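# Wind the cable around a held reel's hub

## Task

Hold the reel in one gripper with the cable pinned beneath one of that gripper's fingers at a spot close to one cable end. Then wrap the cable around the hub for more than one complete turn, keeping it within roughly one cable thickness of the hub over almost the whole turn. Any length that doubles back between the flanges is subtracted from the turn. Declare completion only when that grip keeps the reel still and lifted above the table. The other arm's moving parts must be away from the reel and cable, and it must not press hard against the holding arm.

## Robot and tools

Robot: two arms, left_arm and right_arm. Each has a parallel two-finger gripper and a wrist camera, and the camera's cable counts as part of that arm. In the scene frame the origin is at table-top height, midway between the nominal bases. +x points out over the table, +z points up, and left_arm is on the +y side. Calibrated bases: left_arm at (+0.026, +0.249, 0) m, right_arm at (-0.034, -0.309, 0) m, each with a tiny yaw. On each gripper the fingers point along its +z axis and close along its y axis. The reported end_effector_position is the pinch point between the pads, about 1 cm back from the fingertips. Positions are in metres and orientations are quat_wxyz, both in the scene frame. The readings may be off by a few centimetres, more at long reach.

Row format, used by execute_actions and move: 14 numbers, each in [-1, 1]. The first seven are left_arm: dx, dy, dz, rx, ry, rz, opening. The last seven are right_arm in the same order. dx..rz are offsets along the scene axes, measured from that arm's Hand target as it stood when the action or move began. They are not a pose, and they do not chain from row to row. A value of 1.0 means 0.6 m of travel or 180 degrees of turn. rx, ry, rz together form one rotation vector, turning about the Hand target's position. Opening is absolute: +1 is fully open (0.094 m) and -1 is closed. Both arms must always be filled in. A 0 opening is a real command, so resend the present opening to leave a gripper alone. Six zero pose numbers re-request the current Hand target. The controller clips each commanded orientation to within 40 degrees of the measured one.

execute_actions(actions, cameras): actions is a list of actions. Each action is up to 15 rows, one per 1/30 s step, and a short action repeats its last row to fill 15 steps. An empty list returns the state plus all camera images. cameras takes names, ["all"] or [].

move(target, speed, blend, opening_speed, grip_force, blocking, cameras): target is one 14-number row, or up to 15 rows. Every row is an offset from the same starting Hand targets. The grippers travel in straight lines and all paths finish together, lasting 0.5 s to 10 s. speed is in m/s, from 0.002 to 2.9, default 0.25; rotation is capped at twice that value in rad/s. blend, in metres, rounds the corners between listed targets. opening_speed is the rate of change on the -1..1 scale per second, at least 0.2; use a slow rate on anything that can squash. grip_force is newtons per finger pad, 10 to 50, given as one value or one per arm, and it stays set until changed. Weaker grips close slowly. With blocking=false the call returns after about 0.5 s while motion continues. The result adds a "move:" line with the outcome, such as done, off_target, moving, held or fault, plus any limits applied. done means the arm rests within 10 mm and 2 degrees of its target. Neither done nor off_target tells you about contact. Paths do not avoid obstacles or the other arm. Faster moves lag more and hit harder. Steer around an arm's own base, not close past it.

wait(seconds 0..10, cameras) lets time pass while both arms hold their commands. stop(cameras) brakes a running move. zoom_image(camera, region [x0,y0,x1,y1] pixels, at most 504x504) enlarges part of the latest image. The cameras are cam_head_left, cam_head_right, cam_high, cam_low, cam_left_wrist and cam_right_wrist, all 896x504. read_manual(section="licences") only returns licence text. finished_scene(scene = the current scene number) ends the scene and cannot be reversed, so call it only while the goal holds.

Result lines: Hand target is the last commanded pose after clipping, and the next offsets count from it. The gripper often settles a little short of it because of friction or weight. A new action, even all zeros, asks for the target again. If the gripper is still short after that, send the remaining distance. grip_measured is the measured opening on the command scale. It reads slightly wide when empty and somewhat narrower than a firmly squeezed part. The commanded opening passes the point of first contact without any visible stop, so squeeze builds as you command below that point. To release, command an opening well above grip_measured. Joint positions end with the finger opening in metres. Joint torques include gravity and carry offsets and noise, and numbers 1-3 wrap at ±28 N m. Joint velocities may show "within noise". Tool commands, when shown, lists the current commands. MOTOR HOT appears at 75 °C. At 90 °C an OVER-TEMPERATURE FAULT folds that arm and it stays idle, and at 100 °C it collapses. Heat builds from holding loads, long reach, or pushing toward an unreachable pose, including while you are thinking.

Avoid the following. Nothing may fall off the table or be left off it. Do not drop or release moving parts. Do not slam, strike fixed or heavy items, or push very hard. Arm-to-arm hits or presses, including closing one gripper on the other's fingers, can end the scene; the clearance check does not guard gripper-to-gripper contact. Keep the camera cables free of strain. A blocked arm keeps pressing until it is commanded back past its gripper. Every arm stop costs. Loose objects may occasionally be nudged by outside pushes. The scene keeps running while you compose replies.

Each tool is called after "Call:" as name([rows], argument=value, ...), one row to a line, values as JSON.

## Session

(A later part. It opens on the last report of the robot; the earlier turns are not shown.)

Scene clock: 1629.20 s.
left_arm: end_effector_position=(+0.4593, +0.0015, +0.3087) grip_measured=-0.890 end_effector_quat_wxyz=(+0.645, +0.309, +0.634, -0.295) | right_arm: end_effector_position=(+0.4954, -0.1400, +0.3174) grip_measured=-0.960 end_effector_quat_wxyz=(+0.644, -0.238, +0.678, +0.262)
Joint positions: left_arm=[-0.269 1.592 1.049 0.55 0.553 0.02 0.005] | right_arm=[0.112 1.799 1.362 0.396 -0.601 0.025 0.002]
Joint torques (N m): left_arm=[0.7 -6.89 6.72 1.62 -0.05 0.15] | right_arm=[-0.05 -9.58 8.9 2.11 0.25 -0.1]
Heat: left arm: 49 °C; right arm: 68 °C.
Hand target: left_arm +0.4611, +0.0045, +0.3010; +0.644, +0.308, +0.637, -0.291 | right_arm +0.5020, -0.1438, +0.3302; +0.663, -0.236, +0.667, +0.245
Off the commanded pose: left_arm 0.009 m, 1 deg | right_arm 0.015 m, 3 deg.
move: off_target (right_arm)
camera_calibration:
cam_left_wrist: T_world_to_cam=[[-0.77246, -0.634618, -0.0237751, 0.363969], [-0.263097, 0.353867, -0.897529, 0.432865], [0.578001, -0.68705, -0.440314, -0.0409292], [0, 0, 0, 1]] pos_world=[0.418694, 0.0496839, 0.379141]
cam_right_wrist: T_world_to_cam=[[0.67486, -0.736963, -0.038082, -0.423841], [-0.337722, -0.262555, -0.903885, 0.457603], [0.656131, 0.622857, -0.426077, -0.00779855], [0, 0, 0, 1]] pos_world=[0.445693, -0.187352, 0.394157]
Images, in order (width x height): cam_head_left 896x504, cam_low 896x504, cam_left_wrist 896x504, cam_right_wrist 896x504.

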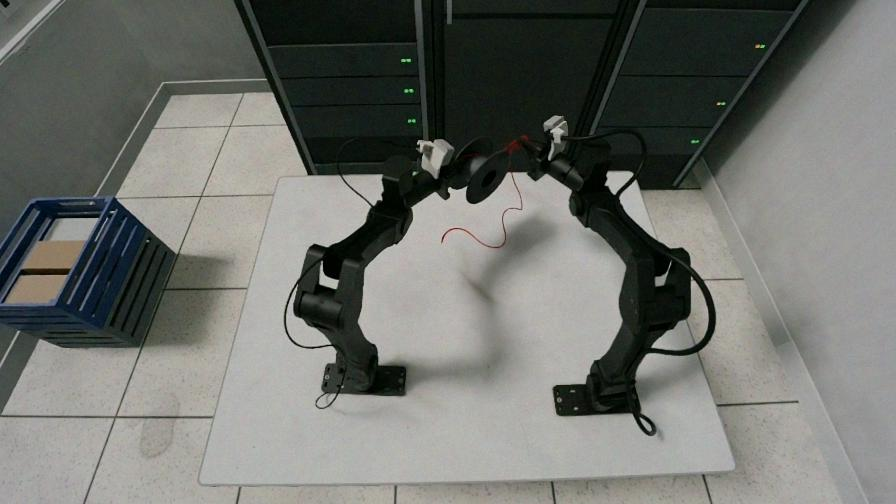

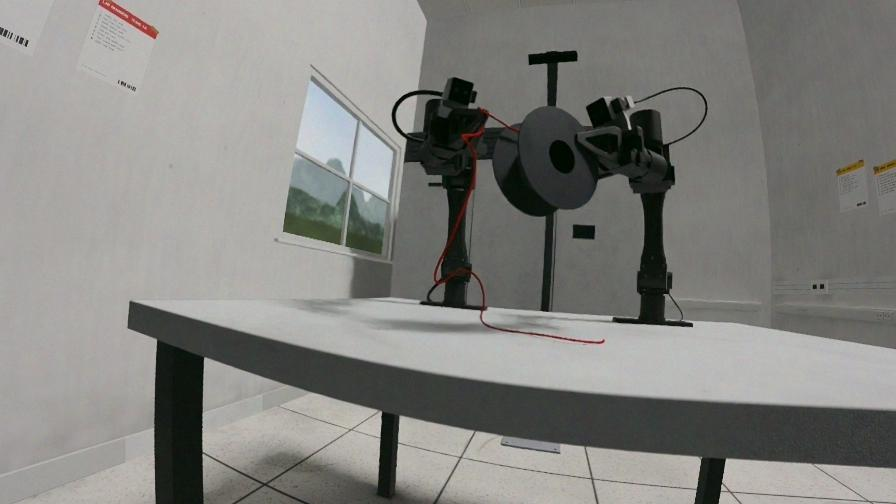

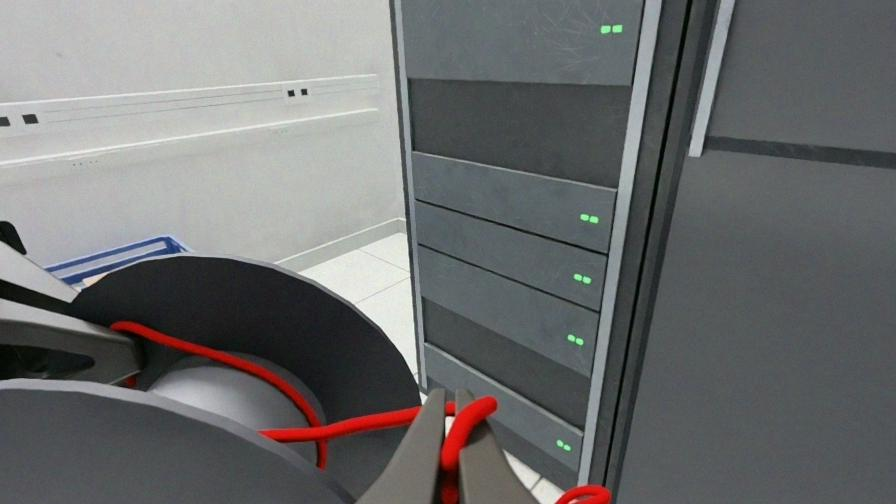

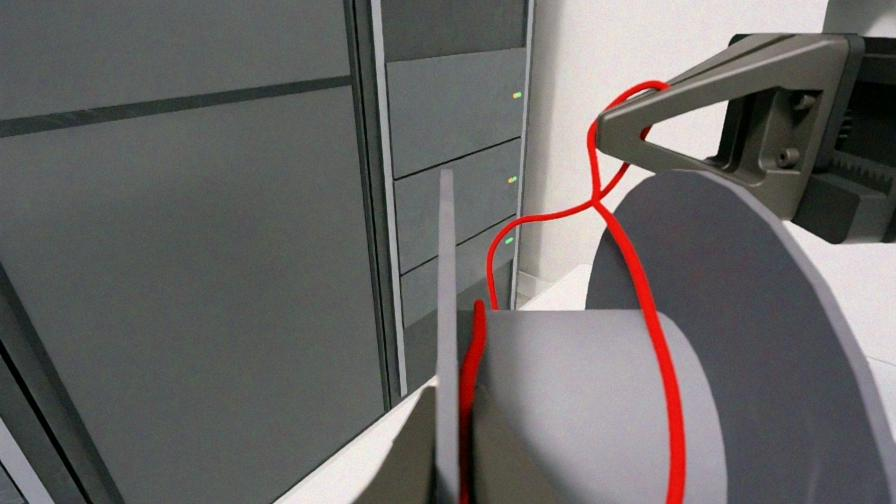

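Call:
move([
  [0,0,0,0,0,0,-1, 0.0243,0.011,-0.022,0,0,0,-1],
  [0,0,0,0,0,0,-1, 0.0243,0.011,-0.022,0,0,0,-0.8],
  [0,0,0,0,0,0,-1, -0.09,-0.085,-0.022,0,0,0,-0.8],
], speed=0.1, cameras=["cam_right_wrist","cam_left_wrist","cam_low","cam_head_left","cam_head_right"])

Scene clock: 1648.47 s.
left_arm: end_effector_position=(+0.4597, +0.0019, +0.3070) grip_measured=-0.890 end_effector_quat_wxyz=(+0.642, +0.308, +0.637, -0.295) | right_arm: end_effector_position=(+0.4549, -0.1936, +0.3084) grip_measured=-0.802 end_effector_quat_wxyz=(+0.653, -0.229, +0.676, +0.251)
Joint positions: left_arm=[-0.269 1.592 1.049 0.542 0.55 0.02 0.005] | right_arm=[-0.014 1.636 1.122 0.487 -0.697 0.023 0.009]
Joint torques (N m): left_arm=[0.55 -7.1 6.52 1.66 0 0.07] | right_arm=[-0.25 -11 5.94 1.96 -0.06 -0.08]
Heat: left arm: 49 °C; right arm: 66 °C.
Hand target: left_arm +0.4610, +0.0045, +0.3009; +0.644, +0.308, +0.637, -0.291 | right_arm +0.4479, -0.1947, +0.3171; +0.663, -0.236, +0.667, +0.245
Off the commanded pose: left_arm 0.007 m, 0 deg | right_arm 0.011 m, 2 deg.
move: off_target (right_arm); target 2's new opening was sent with right_arm's hand 0.017 m and 3 deg from that target
camera_calibration:
cam_left_wrist: T_world_to_cam=[[-0.770689, -0.636904, -0.0198005, 0.362427], [-0.27064, 0.355305, -0.894714, 0.433929], [0.576882, -0.684187, -0.446201, -0.0394142], [0, 0, 0, 1]] pos_world=[0.419494, 0.0496875, 0.377832]
cam_right_wrist: T_world_to_cam=[[0.653258, -0.75659, -0.0287229, -0.43333], [-0.330421, -0.250749, -0.909916, 0.422545], [0.681231, 0.603901, -0.413797, 0.0293558], [0, 0, 0, 1]] pos_world=[0.402696, -0.239628, 0.384182]
Images, in order (width x height): cam_head_left 896x504, cam_head_right 896x504, cam_low 896x504, cam_left_wrist 896x504, cam_right_wrist 896x504.

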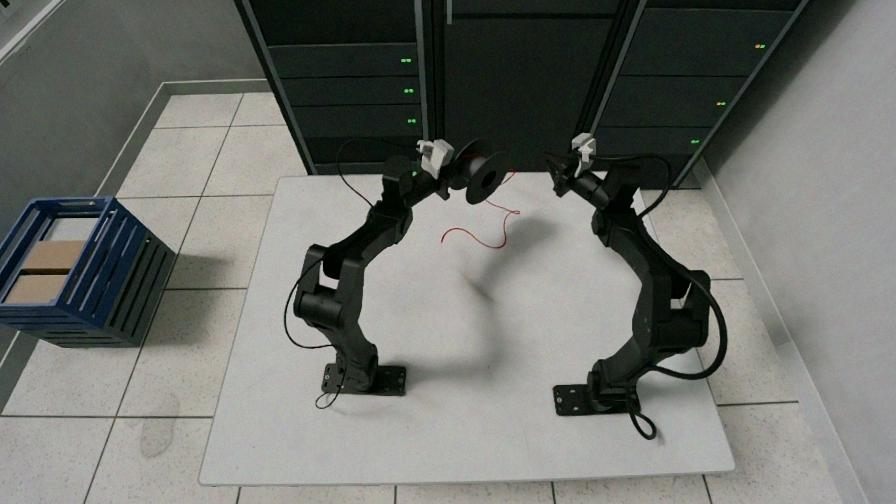

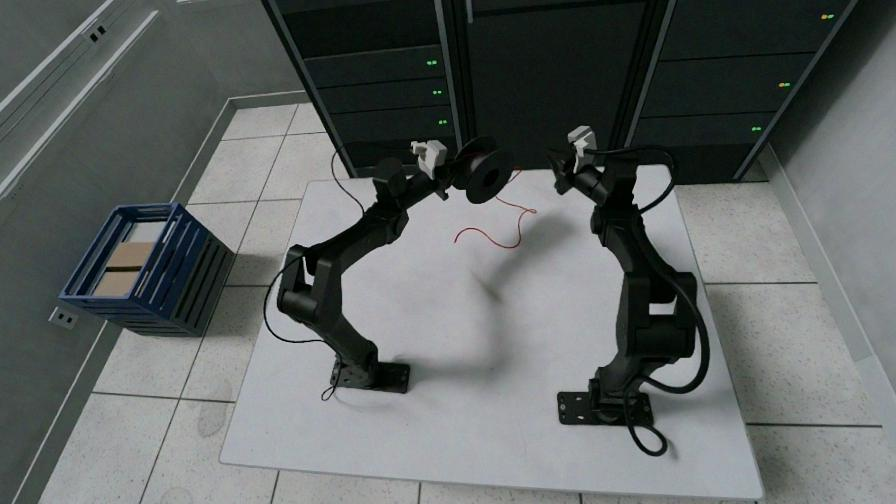

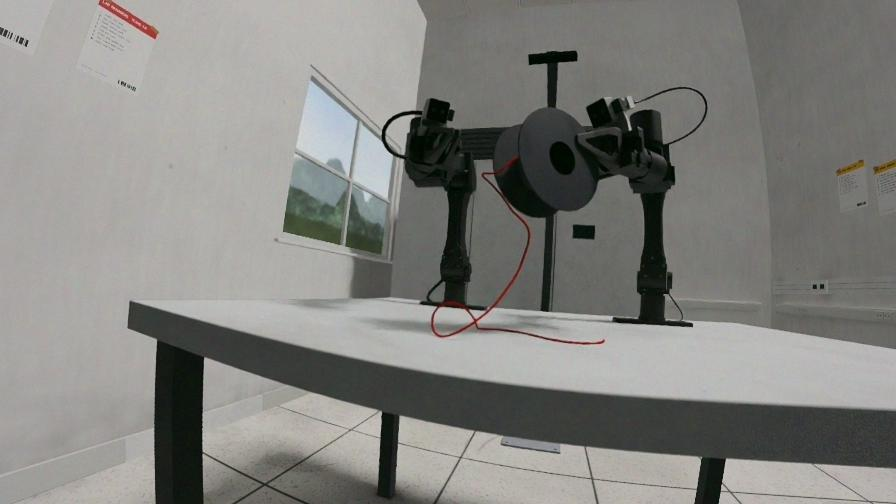

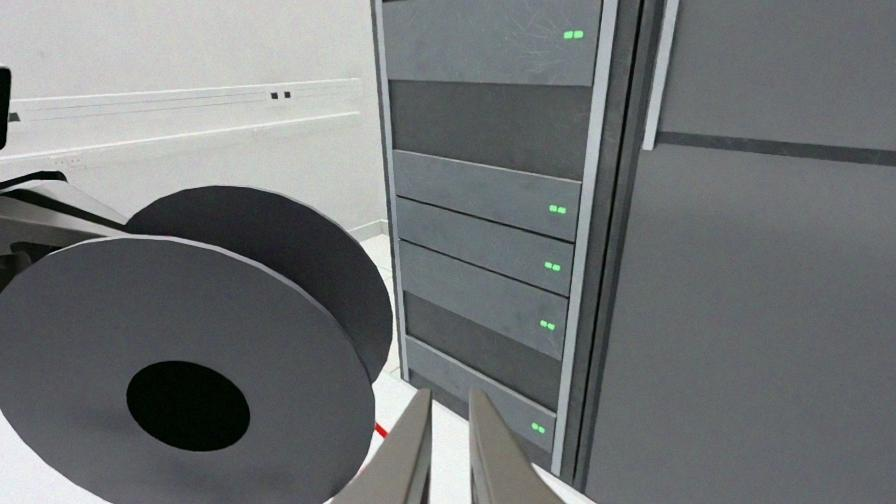

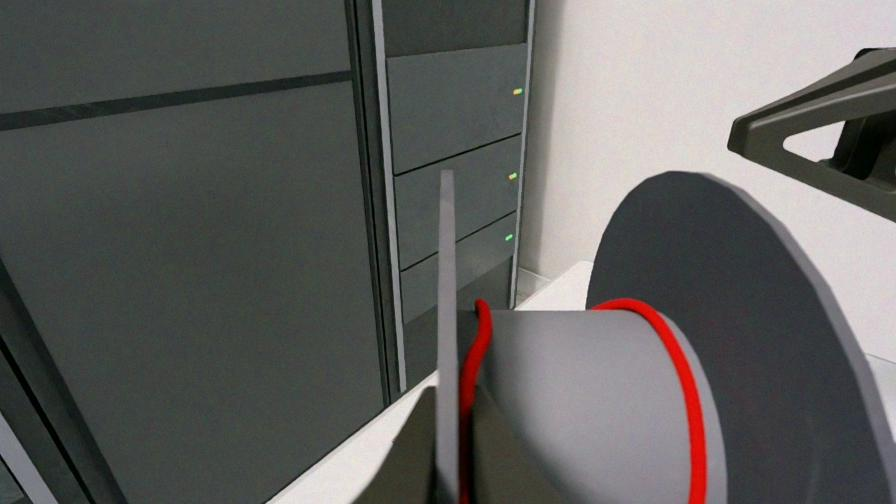

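Call:
move([
  [0,0,0.08,0,0,0,-1, -0.04,0.0,-0.12,0,0,0,0.4],
  [0,0,0.1667,0,0,0,-1, -0.075,0.05,-0.24,0,0,0,0.4],
], speed=0.14, blend=[0.02,0], cameras=["cam_right_wrist","cam_left_wrist","cam_low","cam_head_left","cam_head_right"])

Scene clock: 1659.47 s.
left_arm: end_effector_position=(+0.4647, +0.0001, +0.3633) grip_measured=-0.890 end_effector_quat_wxyz=(+0.610, +0.304, +0.668, -0.298) | right_arm: end_effector_position=(+0.4030, -0.1647, +0.1785) grip_measured=+0.398 end_effector_quat_wxyz=(+0.663, -0.237, +0.665, +0.249)
Joint positions: left_arm=[-0.269 1.572 1.337 0.144 0.55 0.02 0.005] | right_arm=[0.078 1.783 0.631 1.156 -0.612 0.018 0.066]
Joint torques (N m): left_arm=[0.75 -10.47 12.53 1.7 0.07 0.11] | right_arm=[0.28 -6.69 4.79 2.01 0.1 -0.04]
Heat: left arm: 48 °C; right arm: 64 °C.
Hand target: left_arm +0.4610, +0.0045, +0.4010; +0.644, +0.308, +0.637, -0.291 | right_arm +0.4030, -0.1648, +0.1731; +0.663, -0.236, +0.667, +0.245
Off the commanded pose: left_arm 0.038 m, 5 deg | right_arm 0.005 m, 0 deg.
move: off_target (left_arm)
camera_calibration:
cam_left_wrist: T_world_to_cam=[[-0.770396, -0.636973, 0.0274927, 0.348966], [-0.345584, 0.380957, -0.85758, 0.507659], [0.535782, -0.670177, -0.513615, 0.0252388], [0, 0, 0, 1]] pos_world=[0.430758, 0.0457998, 0.438727]
cam_right_wrist: T_world_to_cam=[[0.659538, -0.751659, -0.00427465, -0.387354], [-0.297437, -0.255753, -0.919849, 0.2821], [0.690319, 0.607947, -0.39225, -0.0132499], [0, 0, 0, 1]] pos_world=[0.348528, -0.210955, 0.252636]
Images, in order (width x height): cam_head_left 896x504, cam_head_right 896x504, cam_low 896x504, cam_left_wrist 896x504, cam_right_wrist 896x504.

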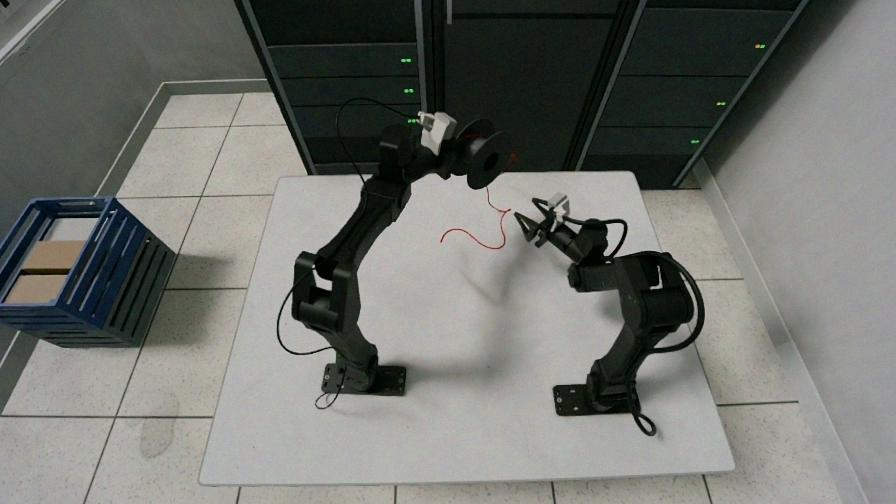

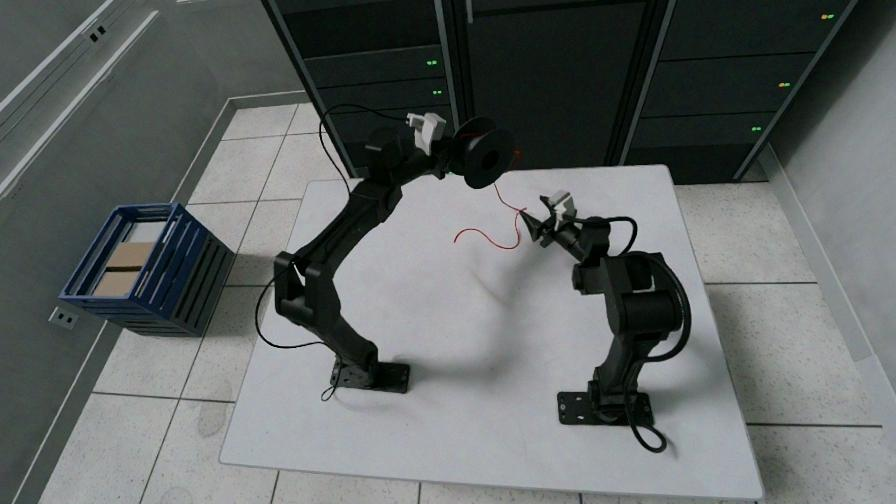

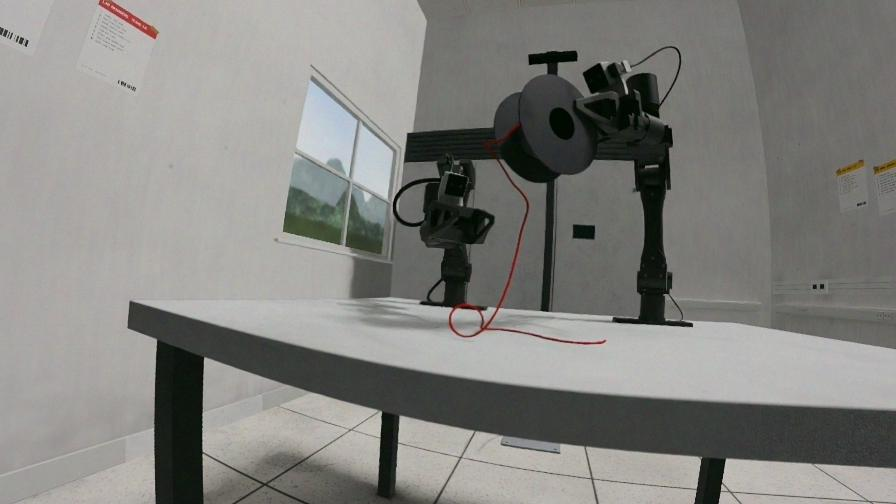

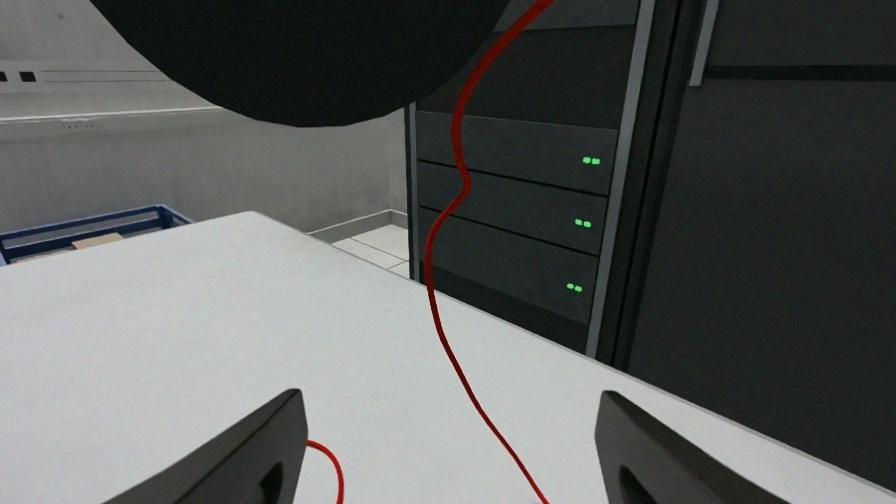

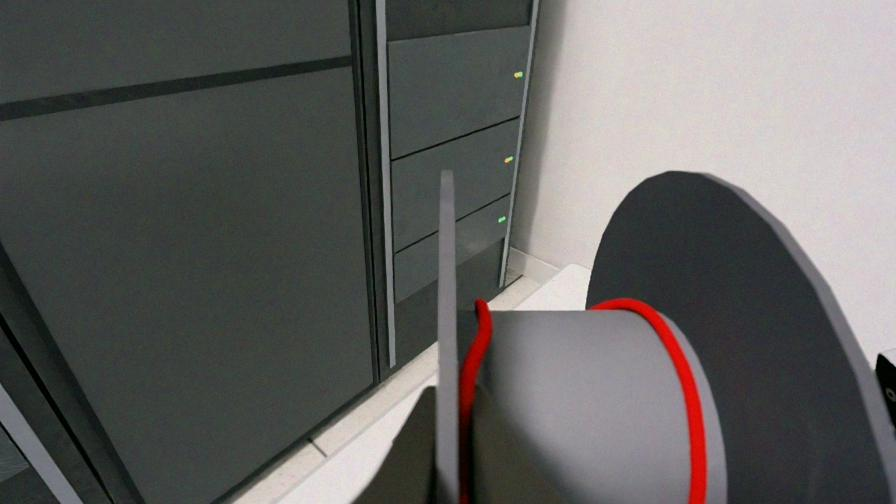

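Call:
move([
  [0,0,0,0,0,0,-1, 0.0467,0.0483,-0.0967,0,0,0,0.5],
  [0,0,0,0,0,0,-1, 0.1508,0.1365,-0.0967,0,0,0,0.5],
], speed=0.14, blend=[0.015,0], cameras=["cam_right_wrist","cam_left_wrist"])

Scene clock: 1684.20 s.
left_arm: end_effector_position=(+0.4647, +0.0001, +0.3633) grip_measured=-0.890 end_effector_quat_wxyz=(+0.610, +0.304, +0.668, -0.298) | right_arm: end_effector_position=(+0.4872, -0.0837, +0.1170) grip_measured=+0.498 end_effector_quat_wxyz=(+0.660, -0.237, +0.667, +0.250)
Joint positions: left_arm=[-0.269 1.572 1.337 0.144 0.55 0.02 0.005] | right_arm=[0.262 2.243 1.039 1.201 -0.43 0.018 0.07]
Joint torques (N m): left_arm=[0.84 -10.59 12.37 1.75 0 0.09] | right_arm=[0.1 -10.07 7.09 1.89 0.09 -0.03]
Heat: left arm: 48 °C; right arm: 64 °C.
Hand target: left_arm +0.4610, +0.0045, +0.4011; +0.644, +0.308, +0.637, -0.291 | right_arm +0.4935, -0.0830, +0.1150; +0.663, -0.236, +0.667, +0.245
Off the commanded pose: left_arm 0.038 m, 5 deg | right_arm 0.007 m, 1 deg.
move: off_target (left_arm)
camera_calibration:
cam_left_wrist: T_world_to_cam=[[-0.770396, -0.636973, 0.0274927, 0.348966], [-0.345584, 0.380957, -0.85758, 0.507659], [0.535782, -0.670177, -0.513615, 0.0252388], [0, 0, 0, 1]] pos_world=[0.430758, 0.0457998, 0.438727]
cam_right_wrist: T_world_to_cam=[[0.660916, -0.750409, -0.00877557, -0.38225], [-0.30458, -0.257532, -0.91701, 0.27429], [0.685873, 0.60874, -0.398767, -0.141678], [0, 0, 0, 1]] pos_world=[0.433351, -0.12996, 0.191676]
Images, in order (width x height): cam_left_wrist 896x504, cam_right_wrist 896x504.

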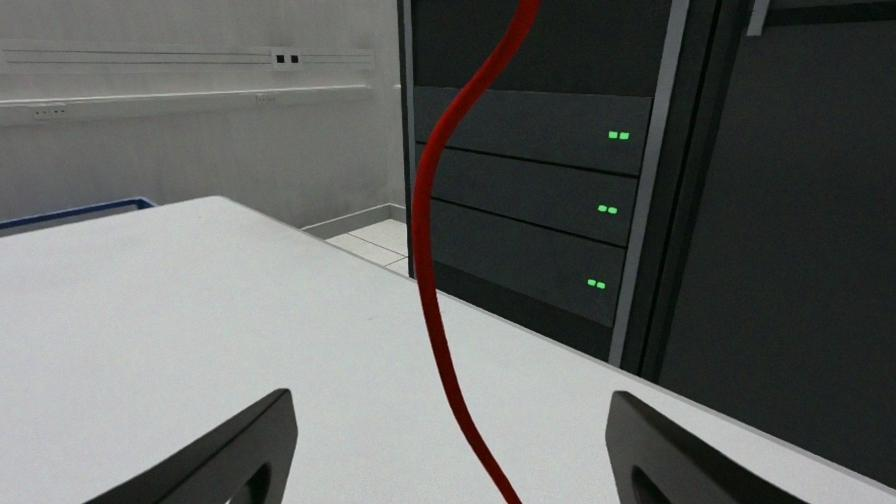

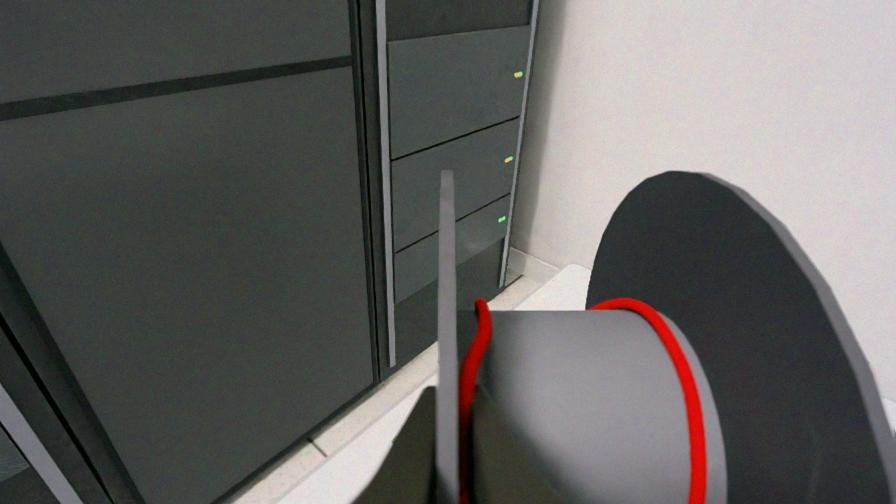

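Call:
zoom_image(camera="cam_left_wrist", region=[380, 260, 560, 500])

Scaled by 2.100 from the camera's 896x504 image, which has a finer 1280x720 frame.

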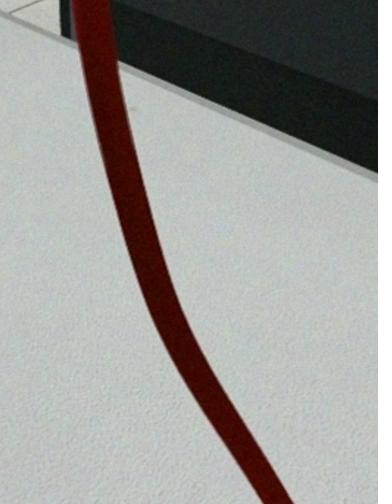

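Call:
move([
  [0,0,0,0,0,0,-1, 0.026,0.022,0,0,0,0,0.3],
  [0,0,0,0,0,0,-1, 0.026,0.022,0,0,0,0,-1],
], speed=0.1, cameras=["cam_left_wrist"])

Scene clock: 1696.60 s.
left_arm: end_effector_position=(+0.4647, +0.0001, +0.3633) grip_measured=-0.890 end_effector_quat_wxyz=(+0.610, +0.304, +0.668, -0.298) | right_arm: end_effector_position=(+0.5033, -0.0718, +0.1174) grip_measured=-0.970 end_effector_quat_wxyz=(+0.661, -0.237, +0.668, +0.249)
Joint positions: left_arm=[-0.269 1.572 1.337 0.144 0.55 0.02 0.005] | right_arm=[0.28 2.285 1.131 1.151 -0.41 0.018 0.001]
Joint torques (N m): left_arm=[0.58 -10.48 12.36 1.68 0.01 0.1] | right_arm=[0.35 -10.55 7.36 1.89 0.09 -0.03]
Heat: left arm: 48 °C; right arm: 64 °C.
Hand target: left_arm +0.4610, +0.0045, +0.4011; +0.644, +0.308, +0.637, -0.291 | right_arm +0.5090, -0.0696, +0.1151; +0.663, -0.236, +0.667, +0.245
Off the commanded pose: left_arm 0.038 m, 5 deg | right_arm 0.007 m, 1 deg.
move: off_target (left_arm)
camera_calibration:
cam_left_wrist: T_world_to_cam=[[-0.770396, -0.636973, 0.0274927, 0.348966], [-0.345584, 0.380957, -0.85758, 0.507659], [0.535782, -0.670177, -0.513615, 0.0252388], [0, 0, 0, 1]] pos_world=[0.430758, 0.0457998, 0.438727]
Images, in order (width x height): cam_left_wrist 896x504.

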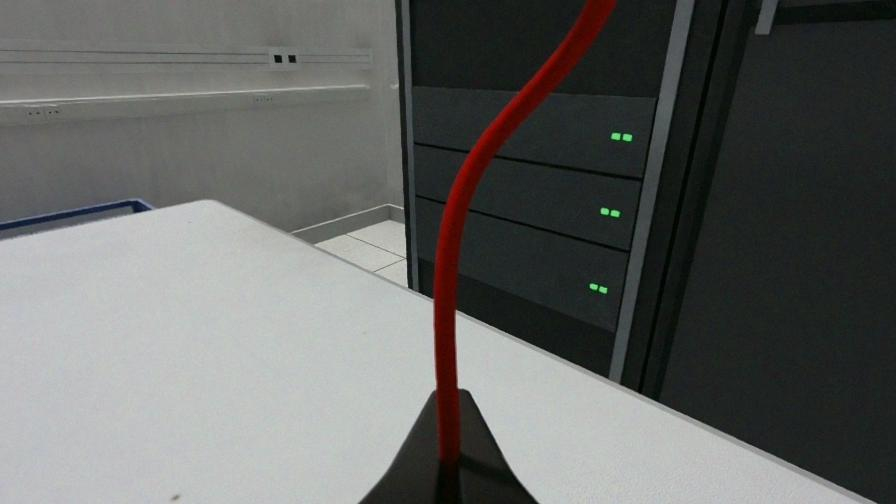

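Call:
move(target=[0,0,0,0,0,0,-1, 0.0302,-0.0862,-0.029,0,0,0,-1], speed=0.1, cameras=["cam_left_wrist","cam_low","cam_right_wrist"])

Scene clock: 1704.27 s.
left_arm: end_effector_position=(+0.4647, +0.0001, +0.3631) grip_measured=-0.890 end_effector_quat_wxyz=(+0.610, +0.304, +0.668, -0.298) | right_arm: end_effector_position=(+0.5225, -0.1234, +0.0971) grip_measured=-0.970 end_effector_quat_wxyz=(+0.657, -0.232, +0.674, +0.246)
Joint positions: left_arm=[-0.269 1.572 1.337 0.143 0.55 0.02 0.005] | right_arm=[0.154 2.352 1.164 1.17 -0.525 0.018 0.001]
Joint torques (N m): left_arm=[0.49 -10.45 12.48 1.74 0 0.06] | right_arm=[0.14 -10.82 7.2 2.02 -0.04 -0.04]
Heat: left arm: 48 °C; right arm: 63 °C.
Hand target: left_arm +0.4610, +0.0045, +0.4011; +0.644, +0.308, +0.637, -0.291 | right_arm +0.5272, -0.1214, +0.0978; +0.663, -0.236, +0.667, +0.245
Off the commanded pose: left_arm 0.038 m, 5 deg | right_arm 0.005 m, 1 deg.
move: off_target (left_arm)
camera_calibration:
cam_left_wrist: T_world_to_cam=[[-0.770325, -0.637043, 0.0278327, 0.348792], [-0.346219, 0.381203, -0.857214, 0.507674], [0.535473, -0.66997, -0.514207, 0.0255704], [0, 0, 0, 1]] pos_world=[0.430758, 0.0458, 0.438626]
cam_right_wrist: T_world_to_cam=[[0.650975, -0.758915, -0.0167439, -0.430692], [-0.321319, -0.2555, -0.911852, 0.264991], [0.68774, 0.598973, -0.410178, -0.150852], [0, 0, 0, 1]] pos_world=[0.469263, -0.168797, 0.172545]
Images, in order (width x height): cam_low 896x504, cam_left_wrist 896x504, cam_right_wrist 896x504.

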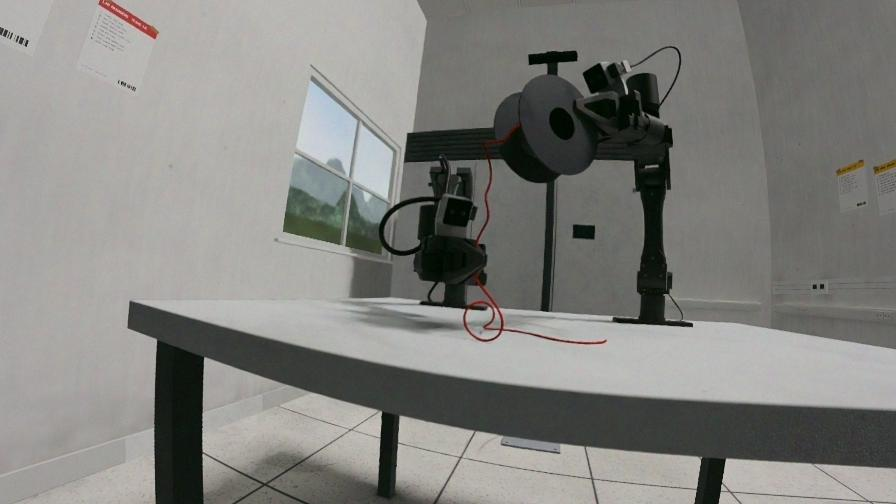

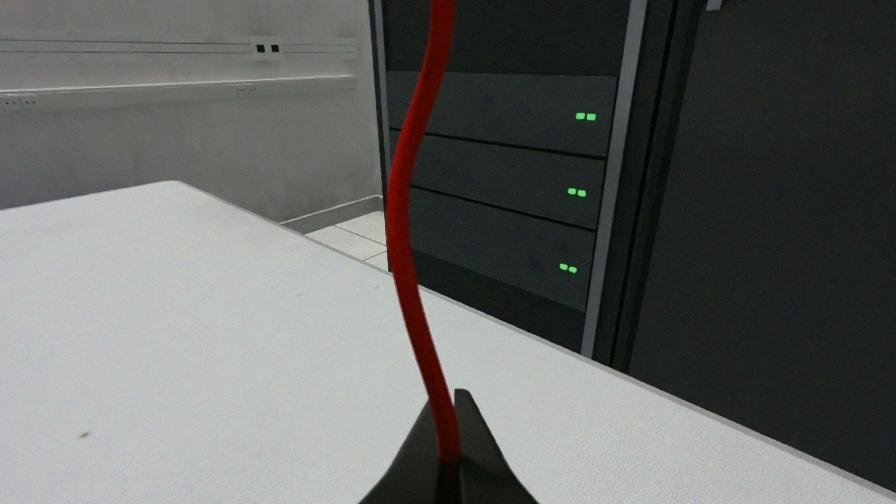

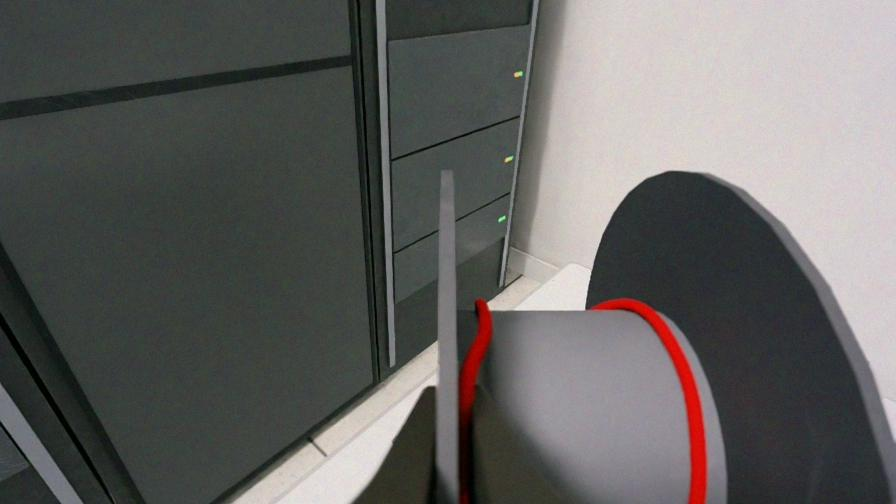

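Call:
move(target=[0,0,0,0,0,0,-1, 0.1145,-0.1412,0.035,0,0,0,-1], speed=0.12, cameras=["cam_left_wrist","cam_low","cam_right_wrist"])

Scene clock: 1710.10 s.
left_arm: end_effector_position=(+0.4647, +0.0001, +0.3629) grip_measured=-0.890 end_effector_quat_wxyz=(+0.609, +0.304, +0.669, -0.298) | right_arm: end_effector_position=(+0.5908, -0.2060, +0.1226) grip_measured=-0.970 end_effector_quat_wxyz=(+0.663, -0.234, +0.667, +0.246)
Joint positions: left_arm=[-0.269 1.572 1.337 0.142 0.55 0.02 0.005] | right_arm=[-0.038 2.453 1.507 0.945 -0.721 0.018 0.001]
Joint torques (N m): left_arm=[0.55 -10.32 12.51 1.72 -0.03 0.1] | right_arm=[0.02 -12.25 8.25 1.73 -0.02 -0.03]
Heat: left arm: 48 °C; right arm: 62 °C.
Hand target: left_arm +0.4610, +0.0045, +0.4011; +0.644, +0.308, +0.637, -0.291 | right_arm +0.5958, -0.2060, +0.1187; +0.663, -0.236, +0.667, +0.245
Off the commanded pose: left_arm 0.039 m, 5 deg | right_arm 0.006 m, 0 deg.
move: off_target (left_arm)
camera_calibration:
cam_left_wrist: T_world_to_cam=[[-0.770305, -0.637047, 0.0283135, 0.348655], [-0.346866, 0.381339, -0.856892, 0.507668], [0.535083, -0.669889, -0.514718, 0.0258016], [0, 0, 0, 1]] pos_world=[0.430858, 0.0458, 0.438426]
cam_right_wrist: T_world_to_cam=[[0.653525, -0.756868, -0.00753069, -0.539611], [-0.304388, -0.253691, -0.918144, 0.280297], [0.693003, 0.602322, -0.396175, -0.141929], [0, 0, 0, 1]] pos_world=[0.536326, -0.251818, 0.197061]
Images, in order (width x height): cam_low 896x504, cam_left_wrist 896x504, cam_right_wrist 896x504.

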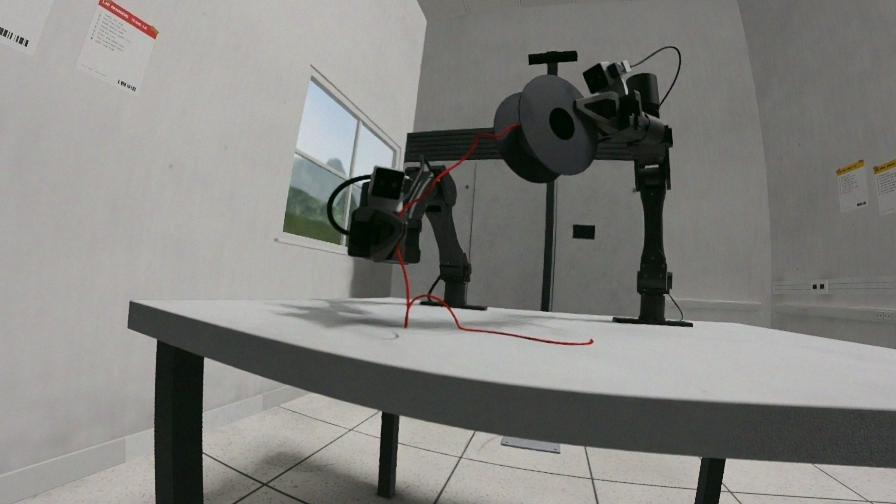

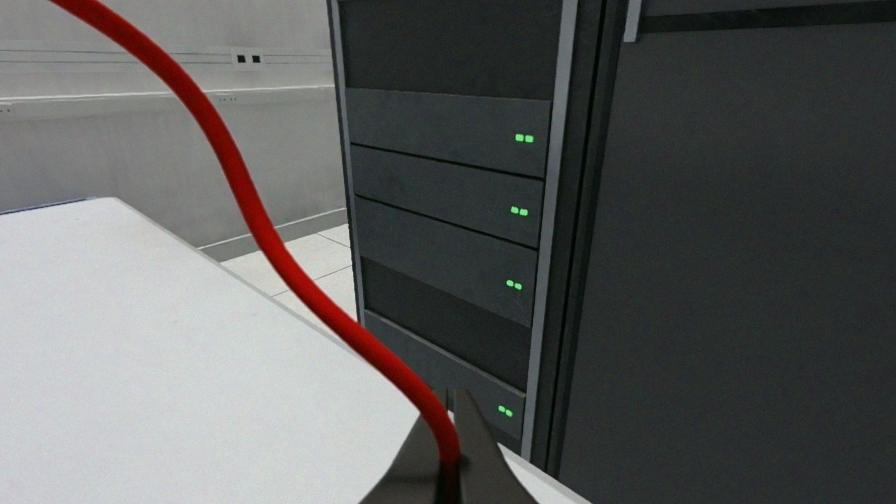

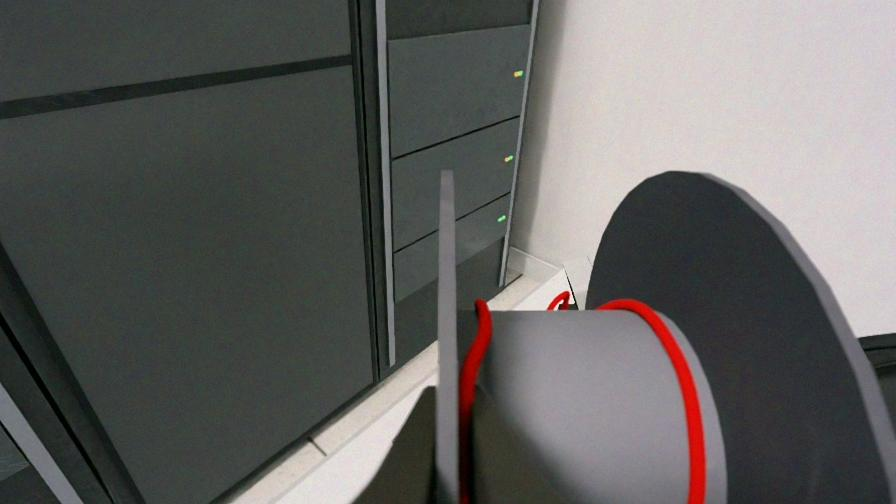

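Call:
move(target=[0,0,0.0667,0,0,0,-1, 0.0253,-0.0307,0.0522,0,0,0,-1], speed=0.1, cameras=["cam_left_wrist","cam_low","cam_right_wrist"])

Scene clock: 1725.97 s.
left_arm: end_effector_position=(+0.4612, +0.0017, +0.4074) grip_measured=-0.890 end_effector_quat_wxyz=(+0.611, +0.305, +0.668, -0.296) | right_arm: end_effector_position=(+0.6059, -0.2175, +0.1463) grip_measured=-0.970 end_effector_quat_wxyz=(+0.660, -0.240, +0.665, +0.253)
Joint positions: left_arm=[-0.269 1.572 1.512 -0.03 0.548 0.024 0.005] | right_arm=[-0.065 2.453 1.625 0.828 -0.767 0.018 0.001]
Joint torques (N m): left_arm=[0.59 -8.2 12.86 1.86 -0.03 0.06] | right_arm=[-0.75 -14.54 7.94 1.57 0.1 -0.03]
Heat: left arm: 48 °C; right arm: 60 °C.
Hand target: left_arm +0.4610, +0.0045, +0.4410; +0.644, +0.308, +0.637, -0.291 | right_arm +0.6110, -0.2245, +0.1501; +0.663, -0.236, +0.667, +0.245
Off the commanded pose: left_arm 0.034 m, 5 deg | right_arm 0.009 m, 1 deg.
move: off_target (left_arm)
camera_calibration:
cam_left_wrist: T_world_to_cam=[[-0.769173, -0.638608, 0.0235056, 0.347128], [-0.343454, 0.382096, -0.857929, 0.542718], [0.538899, -0.667969, -0.51323, 0.049245], [0, 0, 0, 1]] pos_world=[0.426862, 0.0472025, 0.482728]
cam_right_wrist: T_world_to_cam=[[0.667793, -0.744309, -0.0075188, -0.563926], [-0.299496, -0.259432, -0.918149, 0.299553], [0.681436, 0.615385, -0.396165, -0.126293], [0, 0, 0, 1]] pos_world=[0.552361, -0.264303, 0.220761]
Images, in order (width x height): cam_low 896x504, cam_left_wrist 896x504, cam_right_wrist 896x504.

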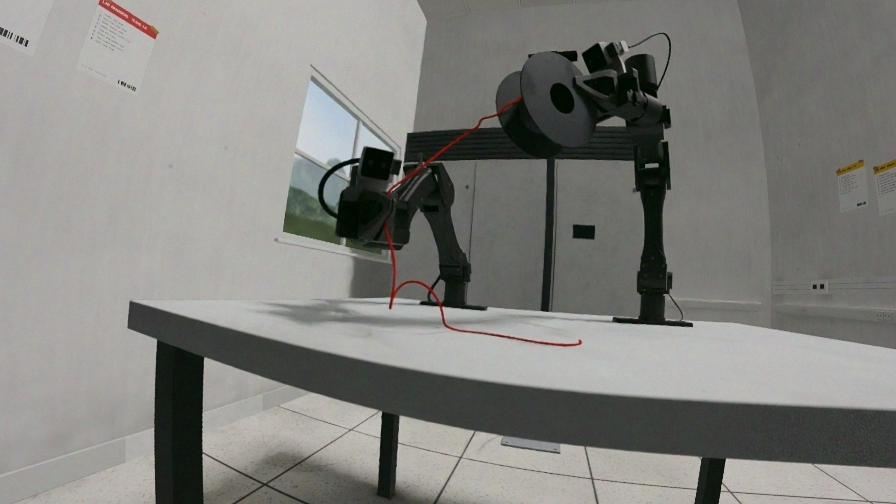

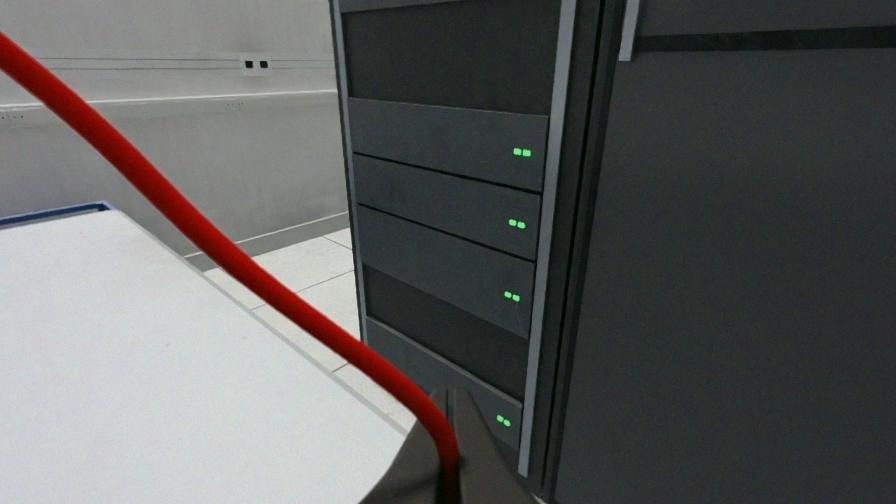

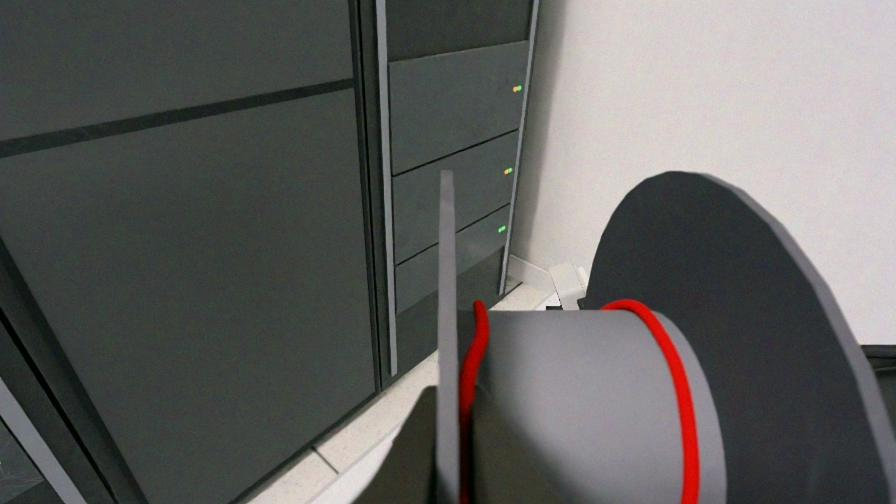

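Call:
move([
  [0,0,0,0,0,0,-1, -0.0668,0.0767,-0.0718,0,0,0,-1],
  [0,0,0,0,0,0,-1, -0.1445,0.1708,-0.111,0,0,0,-1],
  [0,0,0,0,0,0,-1, -0.1987,0.2363,-0.1193,0,0,0,-1],
], speed=0.13, blend=[0.02,0.02,0], cameras=["cam_left_wrist","cam_low","cam_right_wrist","cam_head_right"])

Scene clock: 1745.87 s.
left_arm: end_effector_position=(+0.4612, +0.0022, +0.4032) grip_measured=-0.890 end_effector_quat_wxyz=(+0.605, +0.305, +0.674, -0.295) | right_arm: end_effector_position=(+0.4916, -0.0793, +0.0659) grip_measured=-0.970 end_effector_quat_wxyz=(+0.655, -0.238, +0.672, +0.252)
Joint positions: left_arm=[-0.269 1.572 1.512 -0.049 0.545 0.028 0.005] | right_arm=[0.268 2.416 1.086 1.312 -0.43 0.018 0.001]
Joint torques (N m): left_arm=[0.58 -8.5 12.74 2.01 0.05 0] | right_arm=[-0.12 -15.43 3.6 1.91 0.09 -0.02]
Heat: left arm: 51 °C; right arm: 58 °C.
Hand target: left_arm +0.4610, +0.0046, +0.4409; +0.644, +0.308, +0.637, -0.291 | right_arm +0.4918, -0.0829, +0.0784; +0.663, -0.236, +0.667, +0.245
Off the commanded pose: left_arm 0.038 m, 6 deg | right_arm 0.013 m, 1 deg.
move: off_target (left_arm, right_arm)
camera_calibration:
cam_left_wrist: T_world_to_cam=[[-0.76733, -0.640618, 0.0285282, 0.344679], [-0.356255, 0.388885, -0.849618, 0.541582], [0.533186, -0.6621, -0.526627, 0.0554519], [0, 0, 0, 1]] pos_world=[0.427857, 0.0469088, 0.479507]
cam_right_wrist: T_world_to_cam=[[0.664517, -0.747122, -0.0150212, -0.383404], [-0.315994, -0.262728, -0.911659, 0.234736], [0.677174, 0.61056, -0.410674, -0.162647], [0, 0, 0, 1]] pos_world=[0.439094, -0.125473, 0.141445]
Images, in order (width x height): cam_head_right 896x504, cam_low 896x504, cam_left_wrist 896x504, cam_right_wrist 896x504.

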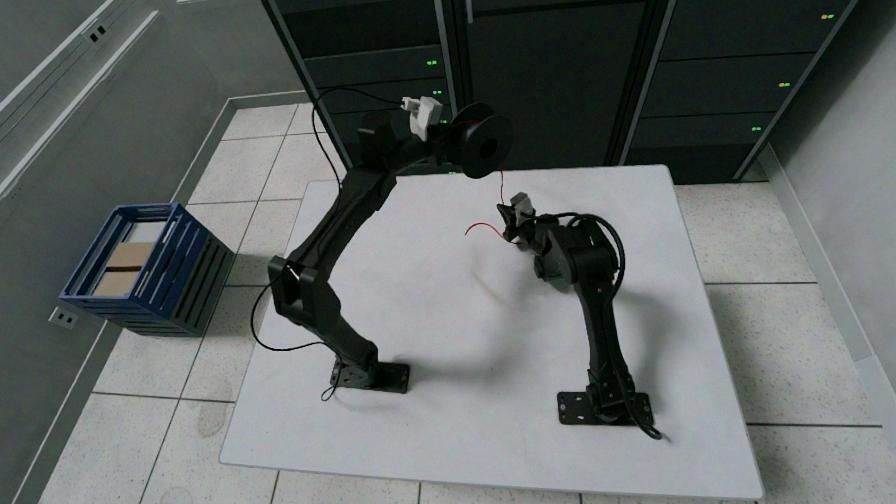

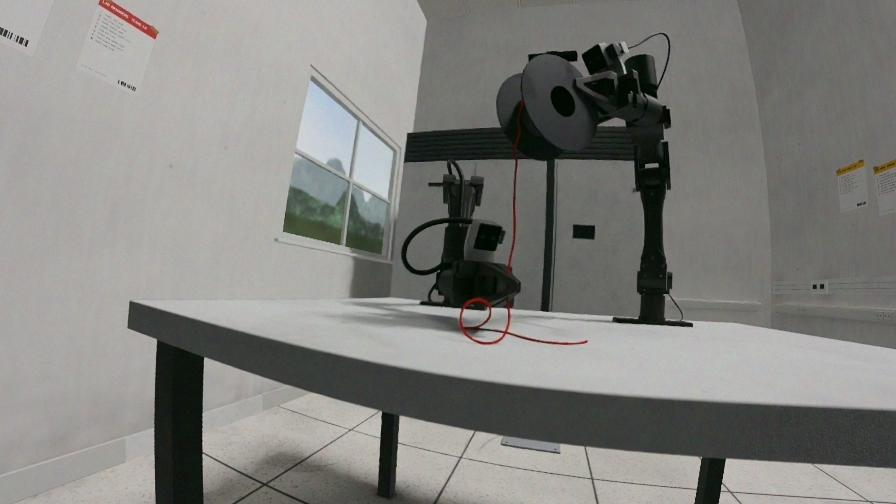

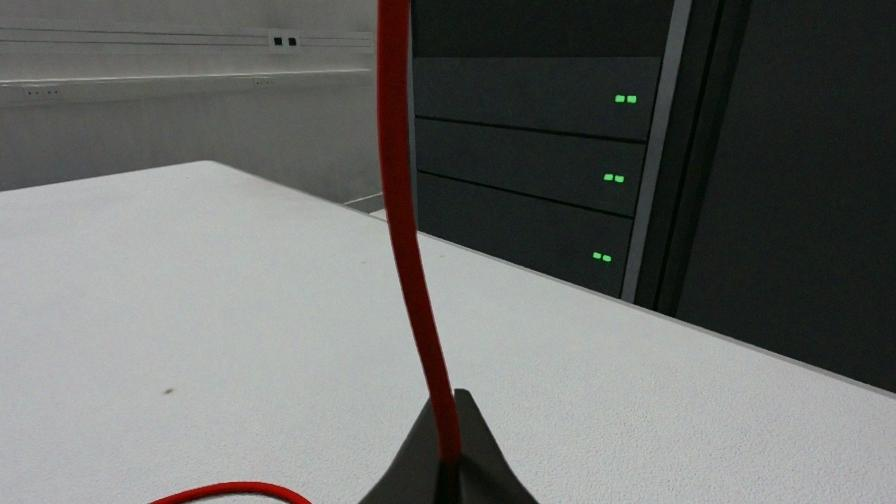

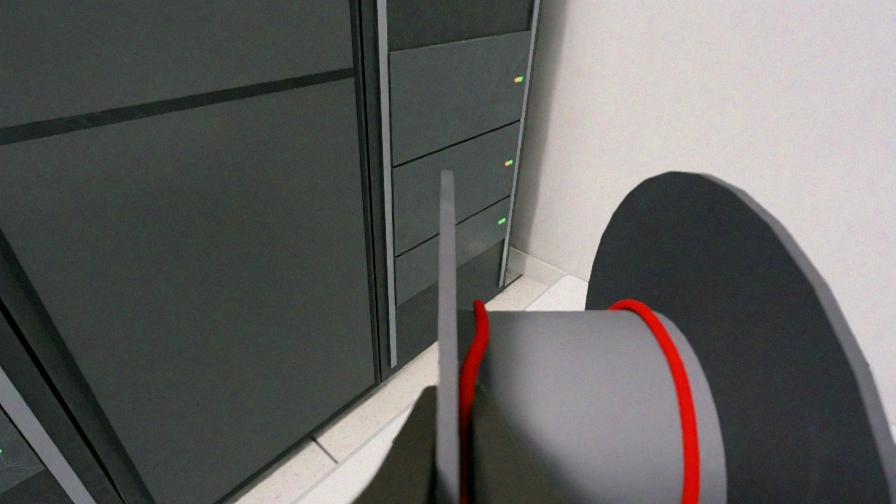

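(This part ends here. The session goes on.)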